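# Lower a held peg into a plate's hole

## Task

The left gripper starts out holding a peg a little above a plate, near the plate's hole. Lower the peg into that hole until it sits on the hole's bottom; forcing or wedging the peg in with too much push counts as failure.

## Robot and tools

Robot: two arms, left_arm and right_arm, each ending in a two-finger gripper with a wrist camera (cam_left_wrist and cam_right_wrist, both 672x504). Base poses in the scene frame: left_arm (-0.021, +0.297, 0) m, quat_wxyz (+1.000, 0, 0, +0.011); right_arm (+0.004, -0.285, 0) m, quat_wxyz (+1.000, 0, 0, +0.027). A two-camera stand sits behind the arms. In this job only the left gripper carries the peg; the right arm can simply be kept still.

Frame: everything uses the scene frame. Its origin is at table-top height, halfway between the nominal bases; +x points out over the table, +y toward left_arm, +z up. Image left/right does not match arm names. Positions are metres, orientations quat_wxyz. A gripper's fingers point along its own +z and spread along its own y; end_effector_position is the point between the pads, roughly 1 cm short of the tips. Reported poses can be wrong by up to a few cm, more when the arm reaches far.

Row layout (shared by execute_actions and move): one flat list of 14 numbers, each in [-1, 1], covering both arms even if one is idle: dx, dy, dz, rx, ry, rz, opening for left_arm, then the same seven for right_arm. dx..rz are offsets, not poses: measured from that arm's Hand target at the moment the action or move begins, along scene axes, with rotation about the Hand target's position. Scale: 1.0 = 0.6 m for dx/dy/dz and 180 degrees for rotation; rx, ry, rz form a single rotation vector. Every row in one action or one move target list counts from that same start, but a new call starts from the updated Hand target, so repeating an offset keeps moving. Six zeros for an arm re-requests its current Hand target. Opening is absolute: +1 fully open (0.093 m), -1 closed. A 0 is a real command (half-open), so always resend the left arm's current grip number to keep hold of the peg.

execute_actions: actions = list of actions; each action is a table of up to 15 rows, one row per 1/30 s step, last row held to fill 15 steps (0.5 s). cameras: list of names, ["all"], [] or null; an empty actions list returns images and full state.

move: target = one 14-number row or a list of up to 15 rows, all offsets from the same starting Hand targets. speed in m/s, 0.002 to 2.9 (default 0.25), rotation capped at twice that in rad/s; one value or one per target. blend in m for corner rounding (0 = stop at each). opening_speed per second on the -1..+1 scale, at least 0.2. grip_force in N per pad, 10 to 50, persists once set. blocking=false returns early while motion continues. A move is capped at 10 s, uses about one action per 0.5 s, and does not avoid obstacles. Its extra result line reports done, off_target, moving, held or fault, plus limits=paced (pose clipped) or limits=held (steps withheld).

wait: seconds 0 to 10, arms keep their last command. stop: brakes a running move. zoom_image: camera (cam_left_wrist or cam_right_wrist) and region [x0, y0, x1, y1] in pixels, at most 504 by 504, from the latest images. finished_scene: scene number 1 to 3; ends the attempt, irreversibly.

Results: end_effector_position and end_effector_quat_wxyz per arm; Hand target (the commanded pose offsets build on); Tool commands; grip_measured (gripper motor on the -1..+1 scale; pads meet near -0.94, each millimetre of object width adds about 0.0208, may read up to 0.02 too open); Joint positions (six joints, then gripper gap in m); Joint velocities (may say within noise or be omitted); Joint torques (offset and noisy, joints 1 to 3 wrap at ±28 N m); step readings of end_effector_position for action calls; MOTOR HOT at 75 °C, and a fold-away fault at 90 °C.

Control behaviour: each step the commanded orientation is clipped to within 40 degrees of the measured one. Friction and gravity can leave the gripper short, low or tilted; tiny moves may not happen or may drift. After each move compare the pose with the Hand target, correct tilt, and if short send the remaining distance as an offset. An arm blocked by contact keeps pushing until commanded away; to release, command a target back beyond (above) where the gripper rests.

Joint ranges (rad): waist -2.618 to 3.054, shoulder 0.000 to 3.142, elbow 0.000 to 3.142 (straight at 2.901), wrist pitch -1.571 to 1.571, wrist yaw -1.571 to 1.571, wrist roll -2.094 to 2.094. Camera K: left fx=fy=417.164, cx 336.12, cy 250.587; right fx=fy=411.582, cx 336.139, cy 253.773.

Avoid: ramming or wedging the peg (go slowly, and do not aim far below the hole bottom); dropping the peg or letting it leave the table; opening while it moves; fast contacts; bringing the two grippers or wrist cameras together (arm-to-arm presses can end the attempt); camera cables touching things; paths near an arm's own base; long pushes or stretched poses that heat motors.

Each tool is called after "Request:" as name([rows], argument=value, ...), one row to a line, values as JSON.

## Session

Request:
execute_actions(actions=[], cameras=["cam_left_wrist"])

Request:
zoom_image(camera="cam_left_wrist", region=[240, 110, 440, 260])

Scene clock: 0.00 s.
left_arm: end_effector_position=(+0.2684, +0.1484, +0.1308) grip_measured=-0.255 end_effector_quat_wxyz=(+0.012, +0.856, +0.516, +0.016) | right_arm: end_effector_position=(+0.3789, -0.2649, +0.4022) grip_measured=+1.000 end_effector_quat_wxyz=(+0.707, -0.019, +0.707, +0.019)
Joint positions: left_arm=[-0.504 1.736 1.492 -1.289 -0.015 1.575 0.033] | right_arm=[0 1.047 1.047 0 0 0 0.093]
Joint velocities: left_arm=[0.012 -0.012 0.002 0.051 -0.051 -0.081 0.008] | right_arm=[within noise]
Joint torques (N m): no reading
Heat: left arm: 25 °C; right arm: 25 °C.
Hand target: left_arm +0.2720, +0.1464, +0.1414; +0.029, +0.856, +0.516, +0.026 | right_arm +0.3766, -0.2650, +0.4127; +0.717, -0.019, +0.697, +0.019
Tool commands: left_gripper/opening=-0.941311 right_gripper/opening=+1.0
Images, in order (width x height): cam_left_wrist 672x504.

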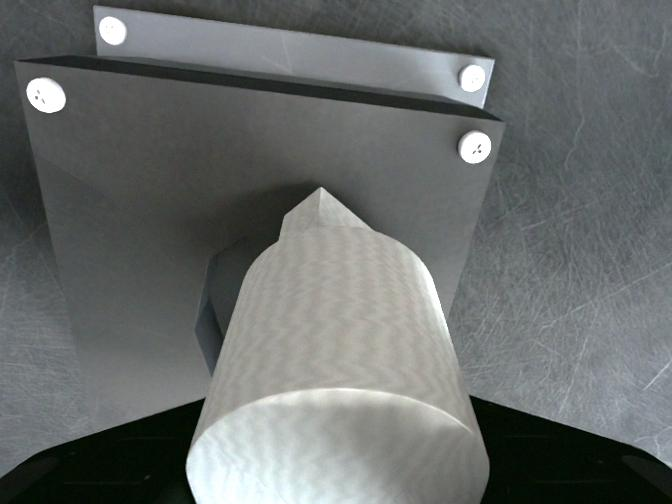

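Scaled by 2.520 from the camera's 672x504 image, which has a finer 960x720 frame.

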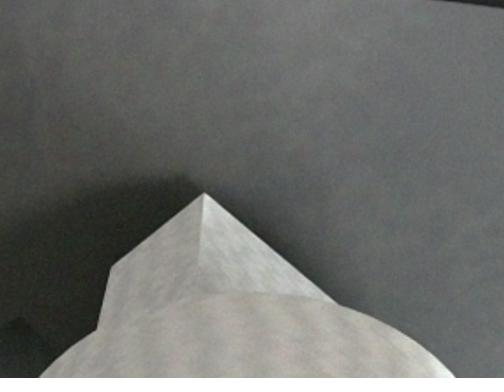

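Request:
move([
  [0,0,0.015,0,0,0,-0.9413,0,0,0,0,0,0,1],
  [0.037,0.0073,0.0095,0.0465,-0.0092,-0.029,-0.9413,0,0,0,0,0,0,1],
], blend=[0.004,0], speed=0.15, cameras=["cam_left_wrist"])

Request:
zoom_image(camera="cam_left_wrist", region=[220, 60, 460, 270])

Scene clock: 43.40 s.
left_arm: end_effector_position=(+0.2901, +0.1548, +0.1361) grip_measured=-0.198 end_effector_quat_wxyz=(-0.032, +0.871, +0.485, +0.064) | right_arm: end_effector_position=(+0.3789, -0.2649, +0.4021) grip_measured=+1.000 end_effector_quat_wxyz=(+0.707, -0.019, +0.707, +0.019)
Joint positions: left_arm=[-0.521 1.819 1.608 -1.344 -0.143 1.628 0.036] | right_arm=[0 1.047 1.047 0 0 0 0.093]
Joint torques (N m): left_arm=[-0.96 -8.28 7.77 0.23 -0.23 0.16] | right_arm=[-0.2 -3 8.02 2.25 -0.02 -0.03]
Heat: left arm: 32 °C; right arm: 31 °C.
Hand target: left_arm +0.2942, +0.1509, +0.1472; -0.025, +0.878, +0.473, +0.075 | right_arm +0.3766, -0.2650, +0.4126; +0.717, -0.019, +0.697, +0.019
Off the commanded pose: left_arm 0.012 m, 2 deg | right_arm 0.011 m, 2 deg.
move: off_target (left_arm, right_arm); blend cut to 0 m at target 1
Images, in order (width x height): cam_left_wrist 672x504.

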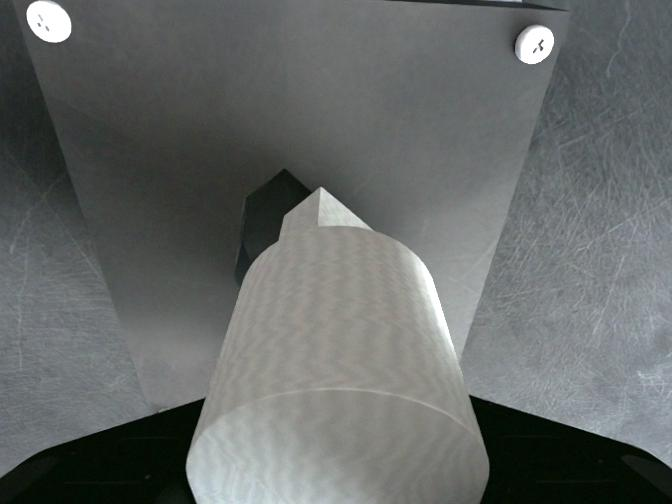

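Scaled by 2.100 from the camera's 672x504 image, which has a finer 960x720 frame.

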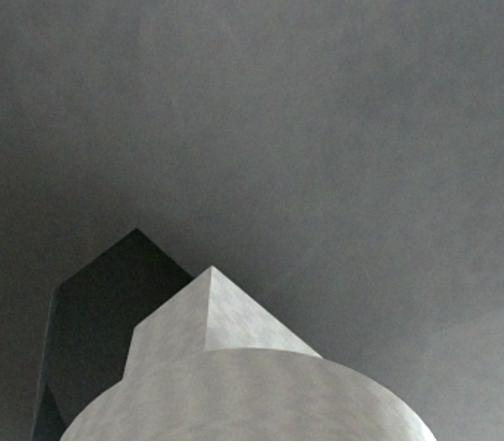

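Request:
move([
  [0.0314,0.0044,0.008,-0.0322,-0.0183,0,-0.9413,0,0,0,0,0,0,1],
  [-0.007,-0.0073,-0.0007,-0.0067,0.0285,0,-0.9413,0,0,0,0,0,0,1],
  [0.019,0.0006,-0.0003,-0.0239,-0.0031,0,-0.9413,0,0,0,0,0,0,1],
  [0.0032,-0.0042,-0.0068,-0.0134,0.0162,0,-0.9413,0,0,0,0,0,0,1],
  [0.0088,-0.0025,-0.0073,-0.0172,0.0092,0,-0.9413,0,0,0,0,0,0,1],
], blend=[0.001,0.001,0.001,0.001,0], speed=0.1, cameras=["cam_left_wrist"])

Request:
zoom_image(camera="cam_left_wrist", region=[240, 130, 440, 270])

Scene clock: 116.57 s.
left_arm: end_effector_position=(+0.2987, +0.1521, +0.1328) grip_measured=-0.198 end_effector_quat_wxyz=(-0.026, +0.878, +0.476, +0.042) | right_arm: end_effector_position=(+0.3789, -0.2649, +0.4021) grip_measured=+1.000 end_effector_quat_wxyz=(+0.707, -0.019, +0.707, +0.019)
Joint positions: left_arm=[-0.495 1.865 1.658 -1.358 -0.099 1.675 0.036] | right_arm=[0 1.047 1.047 0 0 0 0.093]
Joint torques (N m): left_arm=[-0.21 -11 5.05 0.43 -0.01 0.02] | right_arm=[-0.2 -2.99 8.02 2.25 -0.01 -0.03]
Heat: left arm: 36 °C; right arm: 35 °C.
Hand target: left_arm +0.2995, +0.1494, +0.1428; -0.008, +0.879, +0.474, +0.049 | right_arm +0.3766, -0.2650, +0.4126; +0.717, -0.019, +0.697, +0.019
Off the commanded pose: left_arm 0.010 m, 2 deg | right_arm 0.011 m, 2 deg.
move: off_target (right_arm)
Images, in order (width x height): cam_left_wrist 672x504.

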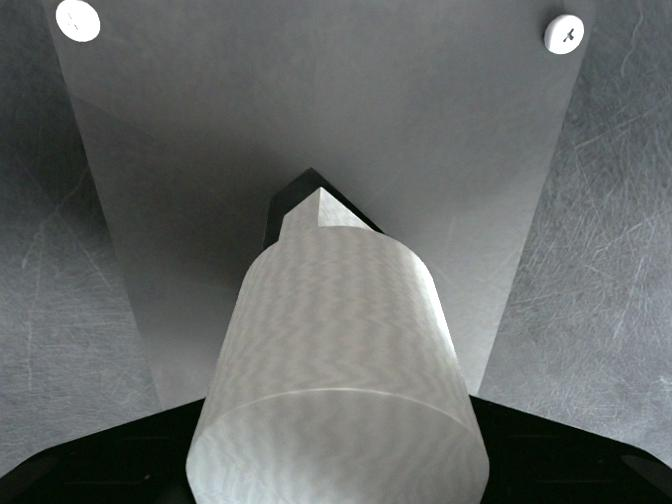

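Scaled by 2.520 from the camera's 672x504 image, which has a finer 960x720 frame.

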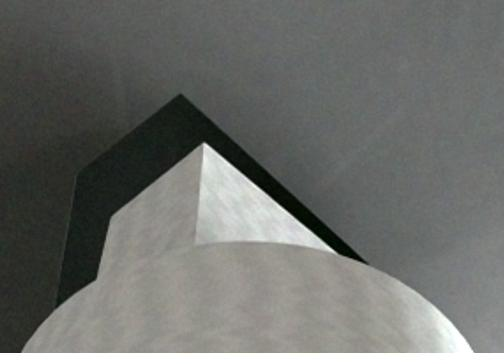

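Request:
move([
  [0.0226,0.0006,0.008,-0.015,-0.0275,-0.0056,-0.9413,0,0,0,0,0,0,1],
  [-0.0153,-0.0111,0,0.0105,0.0193,-0.0056,-0.9413,0,0,0,0,0,0,1],
  [0.0107,-0.0032,0.001,-0.0067,-0.0123,-0.0056,-0.9413,0,0,0,0,0,0,1],
  [-0.0051,-0.008,-0.004,0.0038,0.007,-0.0056,-0.9413,0,0,0,0,0,0,1],
  [0.0005,-0.0063,-0.0042,0,0,-0.0056,-0.9413,0,0,0,0,0,0,1],
], blend=[0.001,0.001,0.001,0.001,0], speed=0.1, cameras=["cam_left_wrist"])

Request:
zoom_image(camera="cam_left_wrist", region=[240, 130, 440, 270])

Scene clock: 153.77 s.
left_arm: end_effector_position=(+0.2981, +0.1484, +0.1291) grip_measured=-0.198 end_effector_quat_wxyz=(-0.026, +0.882, +0.469, +0.041) | right_arm: end_effector_position=(+0.3789, -0.2649, +0.4021) grip_measured=+1.000 end_effector_quat_wxyz=(+0.707, -0.019, +0.707, +0.019)
Joint positions: left_arm=[-0.504 1.871 1.65 -1.347 -0.097 1.683 0.036] | right_arm=[0 1.047 1.047 0 0 0 0.093]
Joint torques (N m): left_arm=[-0.16 -11.03 5.48 0.39 -0.03 0.02] | right_arm=[-0.18 -3 8.03 2.25 -0.01 -0.03]
Heat: left arm: 38 °C; right arm: 36 °C.
Hand target: left_arm +0.2998, +0.1455, +0.1403; -0.007, +0.883, +0.466, +0.050 | right_arm +0.3766, -0.2650, +0.4126; +0.717, -0.019, +0.697, +0.019
Off the commanded pose: left_arm 0.012 m, 2 deg | right_arm 0.011 m, 2 deg.
move: off_target (left_arm, right_arm)
Images, in order (width x height): cam_left_wrist 672x504.

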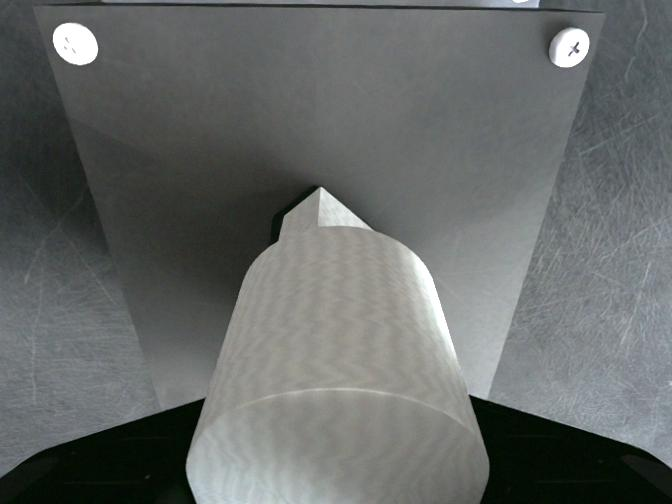

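Scaled by 2.520 from the camera's 672x504 image, which has a finer 960x720 frame.

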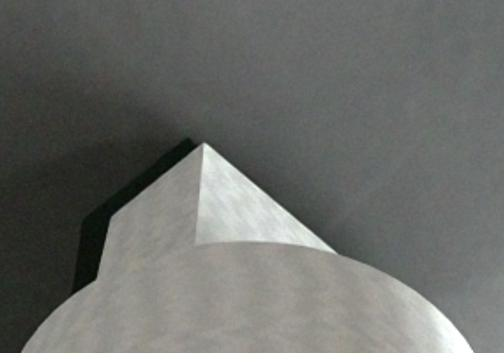

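Request:
move([
  [0.0133,0.0018,-0.006,-0.0075,-0.0137,-0.0056,-0.9413,0,0,0,0,0,0,1],
  [-0.007,-0.0045,-0.01,0.006,0.011,-0.0056,-0.9413,0,0,0,0,0,0,1],
  [0.0088,0.0004,-0.015,-0.0045,-0.0085,-0.0056,-0.9413,0,0,0,0,0,0,1],
  [-0.0025,-0.0031,-0.0183,0.003,0.005,-0.0056,-0.9413,0,0,0,0,0,0,1],
  [0.002,-0.0017,-0.0183,0,0,-0.0056,-0.9413,0,0,0,0,0,0,1],
], blend=[0.001,0.001,0.001,0.001,0], speed=0.06, cameras=["cam_left_wrist"])

Request:
zoom_image(camera="cam_left_wrist", region=[240, 130, 440, 270])

Scene clock: 189.07 s.
left_arm: end_effector_position=(+0.2973, +0.1481, +0.1257) grip_measured=-0.198 end_effector_quat_wxyz=(-0.023, +0.885, +0.463, +0.043) | right_arm: end_effector_position=(+0.3789, -0.2649, +0.4021) grip_measured=+1.000 end_effector_quat_wxyz=(+0.707, -0.019, +0.707, +0.019)
Joint positions: left_arm=[-0.505 1.861 1.624 -1.322 -0.096 1.696 0.036] | right_arm=[0 1.047 1.047 0 0 0 0.093]
Joint torques (N m): left_arm=[-0.1 -9.73 4.51 0.65 -0.03 0.08] | right_arm=[-0.2 -3 8.02 2.25 -0.01 -0.03]
Heat: left arm: 40 °C; right arm: 36 °C.
Hand target: left_arm +0.3011, +0.1446, +0.1293; -0.007, +0.887, +0.459, +0.050 | right_arm +0.3766, -0.2650, +0.4126; +0.717, -0.019, +0.697, +0.019
Off the commanded pose: left_arm 0.006 m, 2 deg | right_arm 0.011 m, 2 deg.
move: off_target (right_arm)
Images, in order (width x height): cam_left_wrist 672x504.

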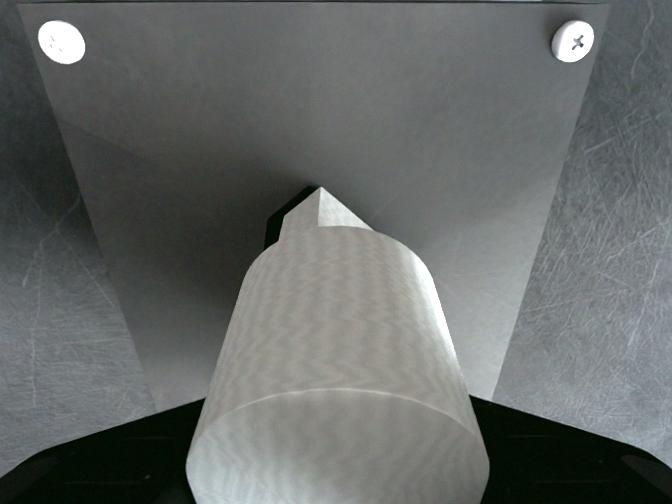

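Scaled by 2.520 from the camera's 672x504 image, which has a finer 960x720 frame.

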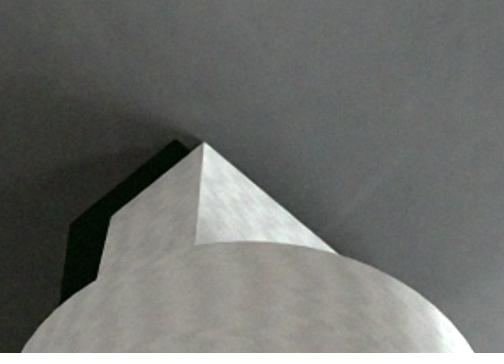

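Request:
move([
  [0.0223,0.0057,0.021,-0.015,-0.0275,-0.004,-0.9413,0,0,0,0,0,0,1],
  [-0.0161,-0.006,0.019,0.0105,0.0193,-0.004,-0.9413,0,0,0,0,0,0,1],
  [0.0099,0.0019,0.017,-0.0067,-0.0123,-0.004,-0.9413,0,0,0,0,0,0,1],
  [-0.0071,-0.0033,0.015,0.0045,0.0082,-0.004,-0.9413,0,0,0,0,0,0,1],
  [0.0065,0.0009,0.008,-0.0045,-0.0082,-0.004,-0.9413,0,0,0,0,0,0,1],
  [-0.0071,-0.0033,0.002,0.0045,0.0082,-0.004,-0.9413,0,0,0,0,0,0,1],
  [0.0065,0.0009,-0.002,-0.0045,-0.0082,-0.004,-0.9413,0,0,0,0,0,0,1],
  [-0.0048,-0.0026,-0.004,0.003,0.0055,-0.004,-0.9413,0,0,0,0,0,0,1],
  [-0.0003,-0.0012,-0.004,0,0,-0.004,-0.9413,0,0,0,0,0,0,1],
], blend=[0.001,0.001,0.001,0.001,0.001,0.001,0.001,0.001,0], speed=0.08, cameras=["cam_left_wrist"])

Request:
zoom_image(camera="cam_left_wrist", region=[240, 130, 440, 270])

Scene clock: 223.07 s.
left_arm: end_effector_position=(+0.2979, +0.1465, +0.1260) grip_measured=-0.198 end_effector_quat_wxyz=(-0.016, +0.889, +0.456, +0.044) | right_arm: end_effector_position=(+0.3789, -0.2649, +0.4021) grip_measured=+1.000 end_effector_quat_wxyz=(+0.707, -0.019, +0.707, +0.019)
Joint positions: left_arm=[-0.506 1.854 1.617 -1.31 -0.091 1.711 0.036] | right_arm=[0 1.047 1.047 0 0 0 0.093]
Joint torques (N m): left_arm=[-0.18 -9.03 4.3 0.68 -0.08 0.03] | right_arm=[-0.2 -3 8.02 2.25 -0.01 -0.03]
Heat: left arm: 42 °C; right arm: 37 °C.
Hand target: left_arm +0.3008, +0.1438, +0.1268; -0.007, +0.890, +0.453, +0.050 | right_arm +0.3766, -0.2650, +0.4126; +0.717, -0.019, +0.697, +0.019
Off the commanded pose: left_arm 0.004 m, 1 deg | right_arm 0.011 m, 2 deg.
move: off_target (right_arm)
Images, in order (width x height): cam_left_wrist 672x504.

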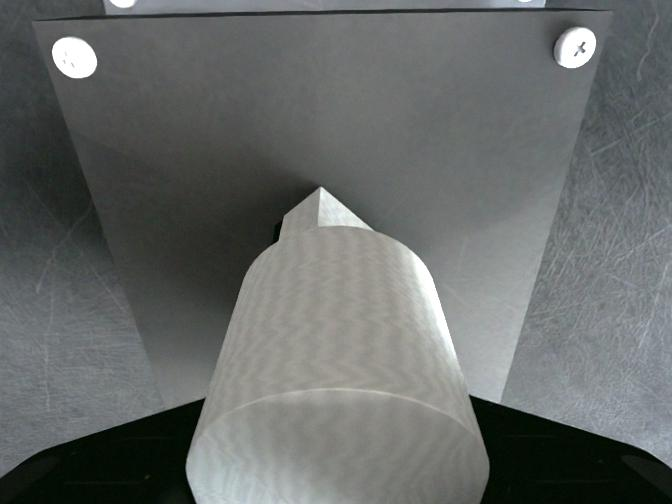

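Scaled by 2.520 from the camera's 672x504 image, which has a finer 960x720 frame.

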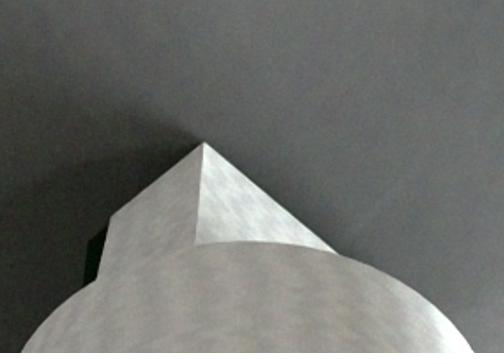

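Request:
move([
  [0.0168,0.0066,0.025,-0.0105,-0.0193,0.002,-0.9413,0,0,0,0,0,0,1],
  [-0.0103,-0.0017,0.023,0.0075,0.0138,0.002,-0.9413,0,0,0,0,0,0,1],
  [0.0078,0.0039,0.022,-0.0045,-0.0083,0.002,-0.9413,0,0,0,0,0,0,1],
  [-0.0024,0.0008,0.019,0.0022,0.0042,0.002,-0.9413,0,0,0,0,0,0,1],
  [0.001,0.0018,0.018,0,0,0.002,-0.9413,0,0,0,0,0,0,1],
  [0.0055,0.0032,0.012,-0.003,-0.0055,0.002,-0.9413,0,0,0,0,0,0,1],
  [-0.0035,0.0004,0.006,0.003,0.0055,0.002,-0.9413,0,0,0,0,0,0,1],
  [0.0038,0.0078,0,0,0,0.002,-0.9413,0,0,0,0,0,0,1],
  [-0.0018,-0.0042,-0.003,0,0,0.002,-0.9413,0,0,0,0,0,0,1],
  [0.001,0.0018,-0.003,0,0,0.002,-0.9413,0,0,0,0,0,0,1],
], blend=[0.001,0.001,0.001,0.001,0.001,0.001,0.001,0.001,0.001,0], speed=0.07, cameras=["cam_left_wrist"])

Request:
zoom_image(camera="cam_left_wrist", region=[240, 130, 440, 270])

Scene clock: 277.33 s.
left_arm: end_effector_position=(+0.2999, +0.1449, +0.1268) grip_measured=-0.198 end_effector_quat_wxyz=(-0.015, +0.889, +0.455, +0.045) | right_arm: end_effector_position=(+0.3789, -0.2649, +0.4021) grip_measured=+1.000 end_effector_quat_wxyz=(+0.707, -0.019, +0.707, +0.019)
Joint positions: left_arm=[-0.507 1.86 1.627 -1.31 -0.091 1.711 0.036] | right_arm=[0 1.047 1.047 0 0 0 0.093]
Joint torques (N m): left_arm=[0.24 -9.7 3.11 0.76 -0.1 0] | right_arm=[-0.18 -3 8.03 2.25 -0.01 -0.03]
Heat: left arm: 40 °C; right arm: 38 °C.
Hand target: left_arm +0.3015, +0.1449, +0.1251; -0.007, +0.889, +0.456, +0.050 | right_arm +0.3766, -0.2650, +0.4126; +0.717, -0.019, +0.697, +0.019
Off the commanded pose: left_arm 0.002 m, 1 deg | right_arm 0.011 m, 2 deg.
move: off_target (right_arm)
Images, in order (width x height): cam_left_wrist 672x504.

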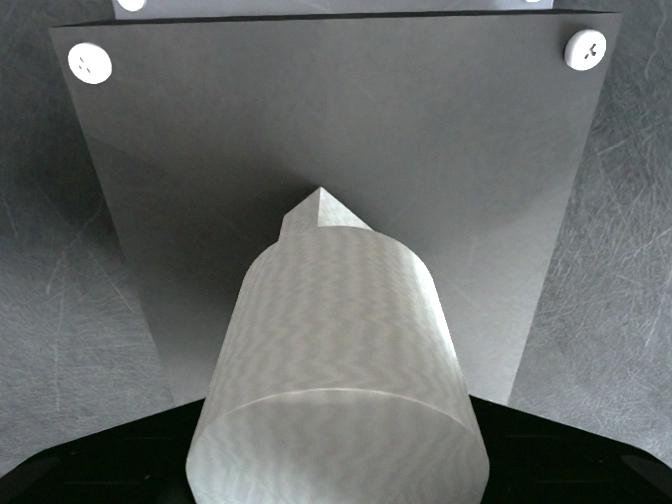

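Scaled by 2.520 from the camera's 672x504 image, which has a finer 960x720 frame.

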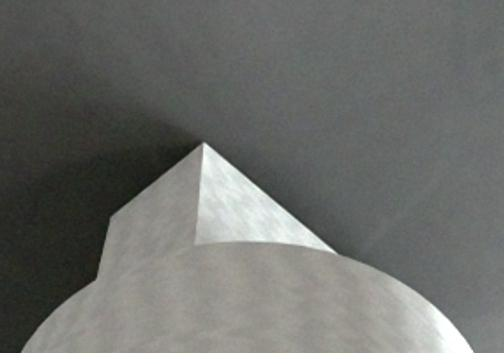

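Request:
move([
  [0.0231,0.0064,0.034,-0.015,-0.0275,0,-0.9413,0,0,0,0,0,0,1],
  [-0.0153,-0.0053,0.03,0.0105,0.0193,0,-0.9413,0,0,0,0,0,0,1],
  [0.0107,0.0026,0.028,-0.0067,-0.0123,0,-0.9413,0,0,0,0,0,0,1],
  [-0.0051,-0.0022,0.025,0.0038,0.007,0,-0.9413,0,0,0,0,0,0,1],
  [0.0005,-0.0005,0.0235,0,0,0,-0.9413,0,0,0,0,0,0,1],
], blend=[0.001,0.001,0.001,0.001,0], speed=0.1, cameras=["cam_left_wrist"])

Request:
zoom_image(camera="cam_left_wrist", region=[240, 130, 440, 270])

Scene clock: 309.37 s.
left_arm: end_effector_position=(+0.2987, +0.1469, +0.1272) grip_measured=-0.198 end_effector_quat_wxyz=(-0.025, +0.888, +0.458, +0.038) | right_arm: end_effector_position=(+0.3789, -0.2649, +0.4021) grip_measured=+1.000 end_effector_quat_wxyz=(+0.707, -0.019, +0.707, +0.019)
Joint positions: left_arm=[-0.504 1.878 1.652 -1.344 -0.091 1.708 0.036] | right_arm=[0 1.047 1.047 0 0 0 0.093]
Joint torques (N m): left_arm=[-0.14 -11.23 5.56 0.42 -0.09 0.03] | right_arm=[-0.2 -3 8.03 2.25 -0.01 -0.03]
Heat: left arm: 41 °C; right arm: 38 °C.
Hand target: left_arm +0.3017, +0.1446, +0.1392; -0.007, +0.889, +0.456, +0.050 | right_arm +0.3766, -0.2650, +0.4126; +0.717, -0.019, +0.697, +0.019
Off the commanded pose: left_arm 0.013 m, 3 deg | right_arm 0.011 m, 2 deg.
move: off_target (left_arm, right_arm)
Images, in order (width x height): cam_left_wrist 672x504.

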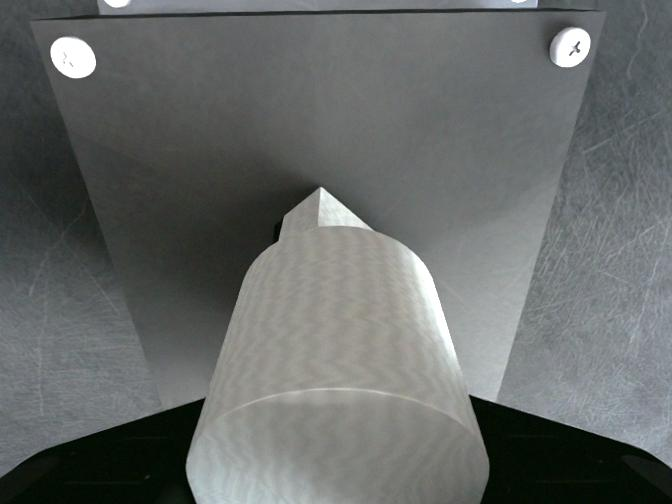

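Scaled by 2.520 from the camera's 672x504 image, which has a finer 960x720 frame.

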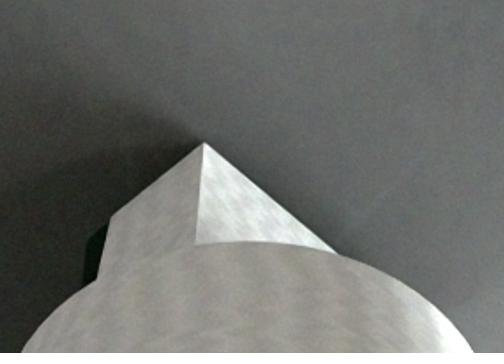

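Request:
move([
  [0.0201,0.0068,0.014,-0.0105,-0.0193,0.002,-0.9413,0,0,0,0,0,0,1],
  [-0.007,-0.0015,0.01,0.0075,0.0138,0.002,-0.9413,0,0,0,0,0,0,1],
  [0.0111,0.0041,0.007,-0.0045,-0.0083,0.002,-0.9413,0,0,0,0,0,0,1],
  [-0.0002,0.0006,0.004,0.003,0.0055,0.002,-0.9413,0,0,0,0,0,0,1],
  [0.0043,0.002,0.001,0,0,0.002,-0.9413,0,0,0,0,0,0,1],
  [0.0043,0.002,-0.008,0,0,0.002,-0.9413,0,0,0,0,0,0,1],
  [0.0088,0.0034,-0.014,-0.003,-0.0055,0.002,-0.9413,0,0,0,0,0,0,1],
  [-0.0002,0.0006,-0.018,0.003,0.0055,0.002,-0.9413,0,0,0,0,0,0,1],
  [0.0043,0.002,-0.02,0,0,0.002,-0.9413,0,0,0,0,0,0,1],
], blend=[0.001,0.001,0.001,0.001,0,0.001,0.001,0.001,0], speed=0.07, cameras=["cam_left_wrist"])

Request:
zoom_image(camera="cam_left_wrist", region=[240, 130, 440, 270])

Scene clock: 347.90 s.
left_arm: end_effector_position=(+0.3020, +0.1459, +0.1270) grip_measured=-0.198 end_effector_quat_wxyz=(-0.018, +0.888, +0.458, +0.043) | right_arm: end_effector_position=(+0.3789, -0.2649, +0.4021) grip_measured=+1.000 end_effector_quat_wxyz=(+0.707, -0.019, +0.707, +0.019)
Joint positions: left_arm=[-0.502 1.873 1.646 -1.323 -0.091 1.71 0.036] | right_arm=[0 1.047 1.047 0 0 0 0.093]
Joint torques (N m): left_arm=[0.31 -9.99 3.18 0.76 -0.07 0.01] | right_arm=[-0.2 -3 8.03 2.25 -0.01 -0.03]
Heat: left arm: 46 °C; right arm: 39 °C.
Hand target: left_arm +0.3043, +0.1458, +0.1272; -0.007, +0.887, +0.459, +0.050 | right_arm +0.3766, -0.2650, +0.4126; +0.717, -0.019, +0.697, +0.019
Off the commanded pose: left_arm 0.002 m, 1 deg | right_arm 0.011 m, 2 deg.
move: off_target (right_arm)
Images, in order (width x height): cam_left_wrist 672x504.

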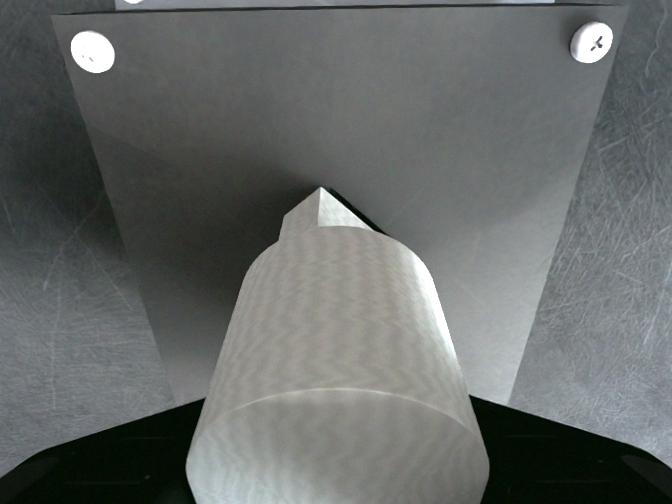

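Scaled by 2.520 from the camera's 672x504 image, which has a finer 960x720 frame.

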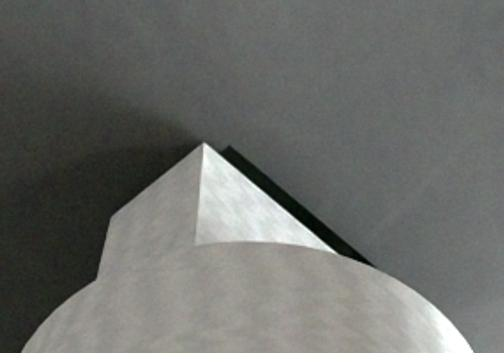

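Request:
move([
  [-0.0002,0.0073,0.006,0,0,0,-0.9413,0,0,0,0,0,0,1],
  [-0.0048,0.0095,0.004,0,0,0,-0.9413,0,0,0,0,0,0,1],
  [-0.0108,0.0122,0.002,0,0,0,-0.9413,0,0,0,0,0,0,1],
], blend=[0.001,0.001,0], speed=0.025, cameras=["cam_left_wrist"])

Request:
zoom_image(camera="cam_left_wrist", region=[240, 130, 440, 270])

Scene clock: 368.60 s.
left_arm: end_effector_position=(+0.3008, +0.1469, +0.1267) grip_measured=-0.198 end_effector_quat_wxyz=(-0.007, +0.887, +0.459, +0.050) | right_arm: end_effector_position=(+0.3789, -0.2649, +0.4021) grip_measured=+1.000 end_effector_quat_wxyz=(+0.707, -0.019, +0.707, +0.019)
Joint positions: left_arm=[-0.501 1.842 1.603 -1.285 -0.091 1.71 0.036] | right_arm=[0 1.047 1.047 0 0 0 0.093]
Joint torques (N m): left_arm=[1.14 -10.35 3.34 0.45 -0.07 0.1] | right_arm=[-0.18 -3.02 8.03 2.25 -0.01 -0.03]
Heat: left arm: 48 °C; right arm: 39 °C.
Hand target: left_arm +0.2979, +0.1531, +0.1285; -0.007, +0.887, +0.459, +0.050 | right_arm +0.3766, -0.2650, +0.4126; +0.717, -0.019, +0.697, +0.019
Off the commanded pose: left_arm 0.007 m, 0 deg | right_arm 0.011 m, 2 deg.
move: off_target (right_arm)
Images, in order (width x height): cam_left_wrist 672x504.

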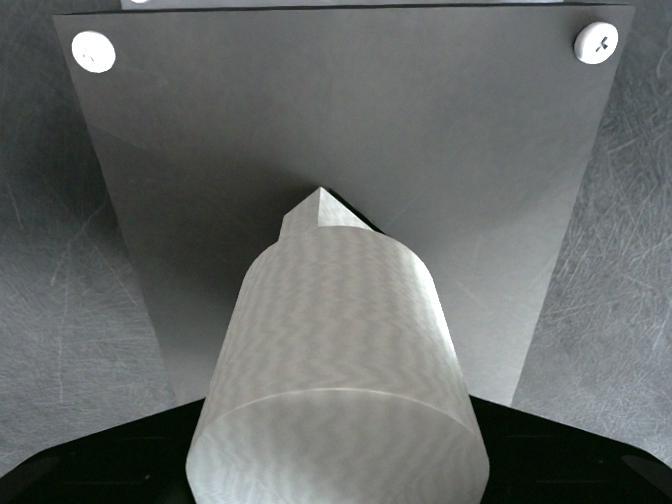

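Scaled by 2.520 from the camera's 672x504 image, which has a finer 960x720 frame.

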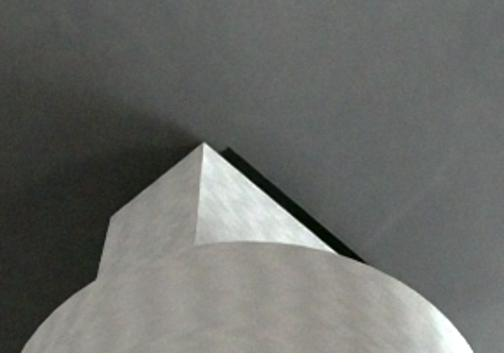

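Request:
move([
  [0,0,0.006,0.009,0.013,0,-0.9413,0,0,0,0,0,0,1],
  [0,0,0.003,0.018,0.026,0,-0.9413,0,0,0,0,0,0,1],
], blend=[0.001,0], speed=0.04, cameras=["cam_left_wrist"])

Request:
zoom_image(camera="cam_left_wrist", region=[240, 130, 440, 270])

Scene clock: 385.07 s.
left_arm: end_effector_position=(+0.2991, +0.1478, +0.1255) grip_measured=-0.198 end_effector_quat_wxyz=(-0.038, +0.888, +0.457, +0.029) | right_arm: end_effector_position=(+0.3789, -0.2649, +0.4021) grip_measured=+1.000 end_effector_quat_wxyz=(+0.707, -0.019, +0.707, +0.019)
Joint positions: left_arm=[-0.501 1.907 1.685 -1.377 -0.091 1.71 0.036] | right_arm=[0 1.047 1.047 0 0 0 0.093]
Joint torques (N m): left_arm=[0.59 -8.23 6.79 -0.21 -0.19 0.05] | right_arm=[-0.2 -3 8.02 2.25 -0.01 -0.03]
Heat: left arm: 45 °C; right arm: 39 °C.
Hand target: left_arm +0.2979, +0.1531, +0.1302; -0.051, +0.888, +0.456, +0.026 | right_arm +0.3766, -0.2650, +0.4126; +0.717, -0.019, +0.697, +0.019
Off the commanded pose: left_arm 0.007 m, 1 deg | right_arm 0.011 m, 2 deg.
move: off_target (right_arm)
Images, in order (width x height): cam_left_wrist 672x504.

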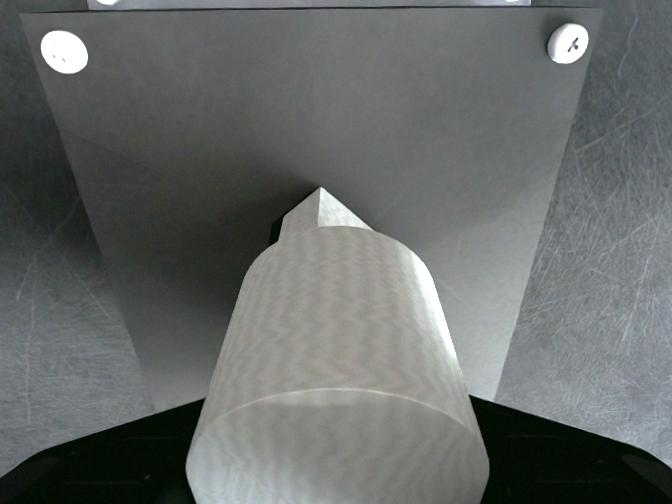

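Scaled by 2.520 from the camera's 672x504 image, which has a finer 960x720 frame.

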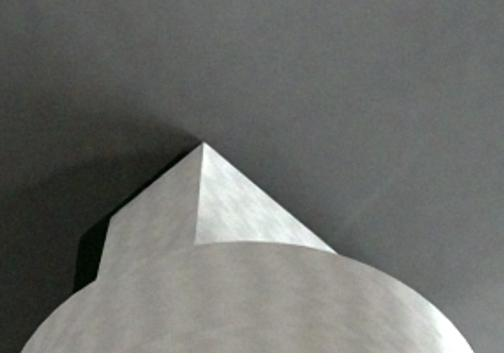

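Request:
move([
  [0,0,0.03,-0.018,-0.026,0,-0.9413,0,0,0,0,0,0,1],
  [0.0255,-0.0072,0.0317,-0.0285,-0.0453,0,-0.9413,0,0,0,0,0,0,1],
  [-0.0016,-0.0155,0.0277,-0.0105,-0.0122,0,-0.9413,0,0,0,0,0,0,1],
  [0.0165,-0.0099,0.0247,-0.0225,-0.0343,0,-0.9413,0,0,0,0,0,0,1],
  [0.0052,-0.0134,0.0207,-0.015,-0.0205,0,-0.9413,0,0,0,0,0,0,1],
  [0.0097,-0.012,0.0177,-0.018,-0.026,0,-0.9413,0,0,0,0,0,0,1],
  [0.0095,-0.0125,-0.0043,-0.018,-0.026,0,-0.9413,0,0,0,0,0,0,1],
], blend=[0.001,0.001,0.001,0.001,0.001,0,0], speed=[0.1,0.1,0.1,0.1,0.1,0.1,0.03], cameras=["cam_left_wrist"])

Request:
zoom_image(camera="cam_left_wrist", region=[240, 130, 440, 270])

Scene clock: 428.17 s.
left_arm: end_effector_position=(+0.2991, +0.1470, +0.1252) grip_measured=-0.198 end_effector_quat_wxyz=(-0.023, +0.888, +0.458, +0.037) | right_arm: end_effector_position=(+0.3789, -0.2649, +0.4021) grip_measured=+1.000 end_effector_quat_wxyz=(+0.707, -0.019, +0.707, +0.019)
Joint positions: left_arm=[-0.502 1.876 1.642 -1.332 -0.087 1.71 0.036] | right_arm=[0 1.047 1.047 0 0 0 0.093]
Joint torques (N m): left_arm=[0.05 -10.45 3.37 0.79 -0.11 -0.01] | right_arm=[-0.18 -3 8.03 2.25 -0.01 -0.02]
Heat: left arm: 45 °C; right arm: 40 °C.
Hand target: left_arm +0.3036, +0.1456, +0.1276; -0.007, +0.887, +0.459, +0.050 | right_arm +0.3766, -0.2650, +0.4126; +0.717, -0.019, +0.697, +0.019
Off the commanded pose: left_arm 0.005 m, 2 deg | right_arm 0.011 m, 2 deg.
move: off_target (right_arm)
Images, in order (width x height): cam_left_wrist 672x504.

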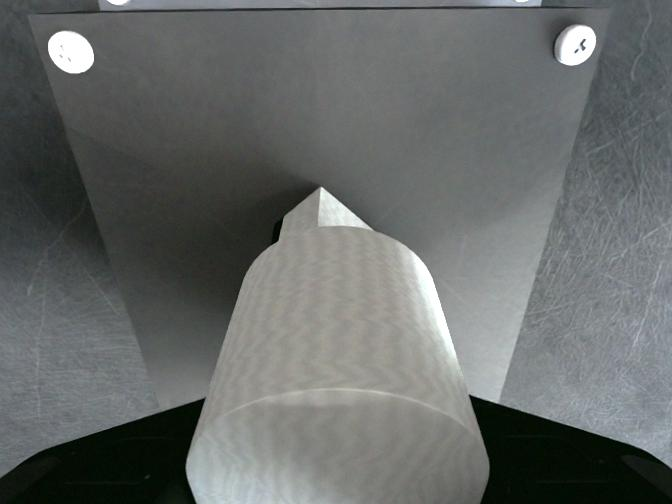

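Scaled by 2.520 from the camera's 672x504 image, which has a finer 960x720 frame.

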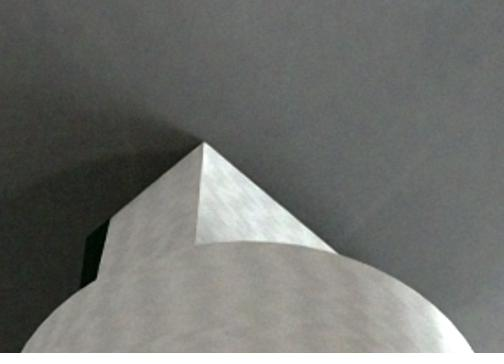

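Request:
move([
  [0,0,0.034,0,0,0,-0.9413,0,0,0,0,0,0,1],
  [0.0191,0.0065,0.036,-0.0105,-0.0193,0,-0.9413,0,0,0,0,0,0,1],
  [-0.008,-0.0018,0.032,0.0075,0.0138,0,-0.9413,0,0,0,0,0,0,1],
  [0.0101,0.0038,0.029,-0.0045,-0.0083,0,-0.9413,0,0,0,0,0,0,1],
  [-0.0012,0.0003,0.025,0.003,0.0055,0,-0.9413,0,0,0,0,0,0,1],
  [0.0033,0.0017,0.022,0,0,0,-0.9413,0,0,0,0,0,0,1],
  [0.0031,0.0012,-0.002,0,0,0,-0.9413,0,0,0,0,0,0,1],
], blend=[0.001,0.001,0.001,0.001,0.001,0,0], speed=[0.1,0.1,0.1,0.1,0.1,0.1,0.03], cameras=["cam_left_wrist"])

Request:
zoom_image(camera="cam_left_wrist", region=[240, 130, 440, 270])

Scene clock: 453.43 s.
left_arm: end_effector_position=(+0.3024, +0.1471, +0.1190) grip_measured=-0.198 end_effector_quat_wxyz=(-0.023, +0.888, +0.459, +0.038) | right_arm: end_effector_position=(+0.3789, -0.2649, +0.4021) grip_measured=+1.000 end_effector_quat_wxyz=(+0.707, -0.019, +0.707, +0.019)
Joint positions: left_arm=[-0.497 1.886 1.631 -1.309 -0.088 1.712 0.036] | right_arm=[0 1.047 1.047 0 0 0 0.093]
Joint torques (N m): left_arm=[0.13 -11.15 4.23 0.58 -0.1 0.01] | right_arm=[-0.2 -3.02 8.03 2.25 -0.02 -0.03]
Heat: left arm: 45 °C; right arm: 40 °C.
Hand target: left_arm +0.3053, +0.1463, +0.1263; -0.007, +0.887, +0.459, +0.050 | right_arm +0.3766, -0.2650, +0.4126; +0.717, -0.019, +0.697, +0.019
Off the commanded pose: left_arm 0.008 m, 2 deg | right_arm 0.011 m, 2 deg.
move: off_target (right_arm)
Images, in order (width x height): cam_left_wrist 672x504.

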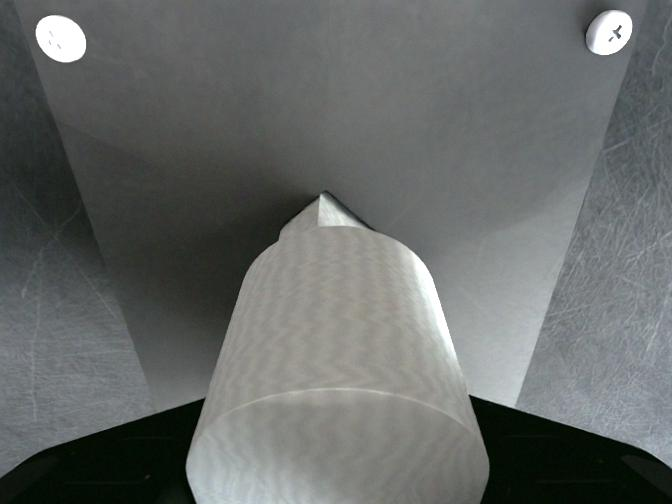

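Scaled by 2.520 from the camera's 672x504 image, which has a finer 960x720 frame.

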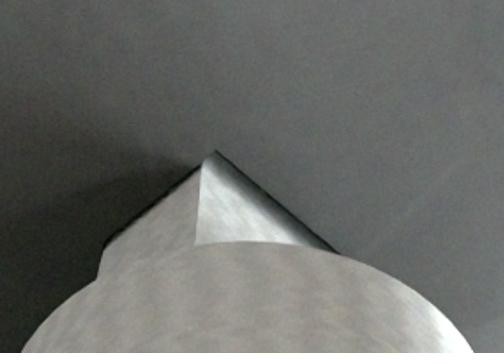

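Request:
move([
  [0.005,0.0005,-0.009,0,0,0,-0.9413,0,0,0,0,0,0,1],
  [-0.006,-0.002,-0.016,0,0,0,-0.9413,0,0,0,0,0,0,1],
  [0.003,0.0003,-0.022,0,0,0,-0.9413,0,0,0,0,0,0,1],
  [-0.001,-0.0012,-0.028,0,0,0,-0.9413,0,0,0,0,0,0,1],
], blend=[0.001,0.001,0.001,0], speed=0.05, cameras=["cam_left_wrist"])

Scene clock: 469.00 s.
left_arm: end_effector_position=(+0.3016, +0.1475, +0.1069) grip_measured=-0.198 end_effector_quat_wxyz=(-0.022, +0.887, +0.459, +0.038) | right_arm: end_effector_position=(+0.3789, -0.2649, +0.4021) grip_measured=+1.000 end_effector_quat_wxyz=(+0.707, -0.019, +0.707, +0.019)
Joint positions: left_arm=[-0.497 1.882 1.578 -1.258 -0.088 1.712 0.036] | right_arm=[0 1.047 1.047 0 0 0 0.093]
Joint torques (N m): left_arm=[-0.21 -10.67 3.47 0.75 -0.1 -0.03] | right_arm=[-0.2 -3 8.02 2.25 -0.01 -0.03]
Heat: left arm: 48 °C; right arm: 40 °C.
Hand target: left_arm +0.3048, +0.1456, +0.1096; -0.007, +0.887, +0.459, +0.050 | right_arm +0.3766, -0.2650, +0.4126; +0.717, -0.019, +0.697, +0.019
Off the commanded pose: left_arm 0.005 m, 2 deg | right_arm 0.011 m, 2 deg.
move: off_target (right_arm)
Images, in order (width x height): cam_left_wrist 672x504.

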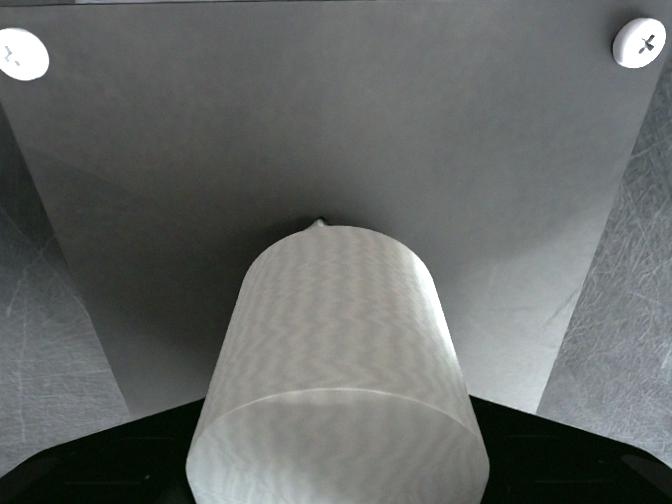

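Request:
move([
  [0.005,-0.002,-0.006,0,0,0,-0.9413,0,0,0,0,0,0,1],
  [-0.001,-0.0012,-0.013,0,0,0,-0.9413,0,0,0,0,0,0,1],
], blend=[0.001,0], speed=0.05)

Scene clock: 485.37 s.
left_arm: end_effector_position=(+0.3010, +0.1478, +0.1064) grip_measured=-0.198 end_effector_quat_wxyz=(-0.016, +0.887, +0.459, +0.042) | right_arm: end_effector_position=(+0.3789, -0.2649, +0.4021) grip_measured=+1.000 end_effector_quat_wxyz=(+0.707, -0.019, +0.707, +0.019)
Joint positions: left_arm=[-0.497 1.867 1.556 -1.237 -0.088 1.712 0.036] | right_arm=[0 1.047 1.047 0 0 0 0.093]
Joint torques (N m): left_arm=[-0.43 -9.01 2.86 0.92 -0.13 -0.05] | right_arm=[-0.2 -3 8.02 2.25 -0.02 -0.03]
Heat: left arm: 46 °C; right arm: 41 °C.
Hand target: left_arm +0.3042, +0.1449, +0.1018; -0.007, +0.887, +0.459, +0.050 | right_arm +0.3766, -0.2650, +0.4126; +0.717, -0.019, +0.697, +0.019
Off the commanded pose: left_arm 0.006 m, 1 deg | right_arm 0.011 m, 2 deg.
move: off_target (right_arm)

Request:
move([
  [0,0,0.022,0,0,0,-0.9413,0,0,0,0,0,0,1],
  [0,0,0.022,0,0,0,0.7,0,0,0,0,0,0,1],
  [0.005,0.007,0.11,0,0,0,0.7,0,0,0,0,0,0,1],
], speed=[0.1,0.1,0.15], opening_speed=1.5, cameras=["cam_left_wrist"])

Scene clock: 498.77 s.
left_arm: end_effector_position=(+0.3033, +0.1466, +0.1617) grip_measured=+0.698 end_effector_quat_wxyz=(-0.010, +0.887, +0.459, +0.047) | right_arm: end_effector_position=(+0.3789, -0.2649, +0.4021) grip_measured=+1.000 end_effector_quat_wxyz=(+0.707, -0.019, +0.707, +0.019)
Joint positions: left_arm=[-0.497 1.87 1.779 -1.441 -0.088 1.712 0.079] | right_arm=[0 1.047 1.047 0 0 0 0.093]
Joint torques (N m): left_arm=[0.99 -8.2 7.05 0.25 -0.11 0.09] | right_arm=[-0.2 -3.02 8.02 2.25 -0.02 -0.03]
Heat: left arm: 47 °C; right arm: 41 °C.
Hand target: left_arm +0.3072, +0.1491, +0.1678; -0.007, +0.887, +0.459, +0.050 | right_arm +0.3766, -0.2650, +0.4126; +0.717, -0.019, +0.697, +0.019
Off the commanded pose: left_arm 0.008 m, 0 deg | right_arm 0.011 m, 2 deg.
move: off_target (right_arm)
Images, in order (width x height): cam_left_wrist 672x504.

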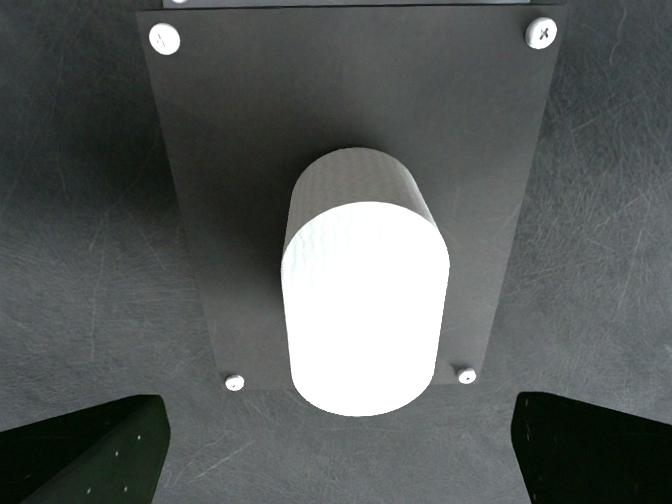

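Request:
finished_scene(scene=2)

The scene is finished: the task was done.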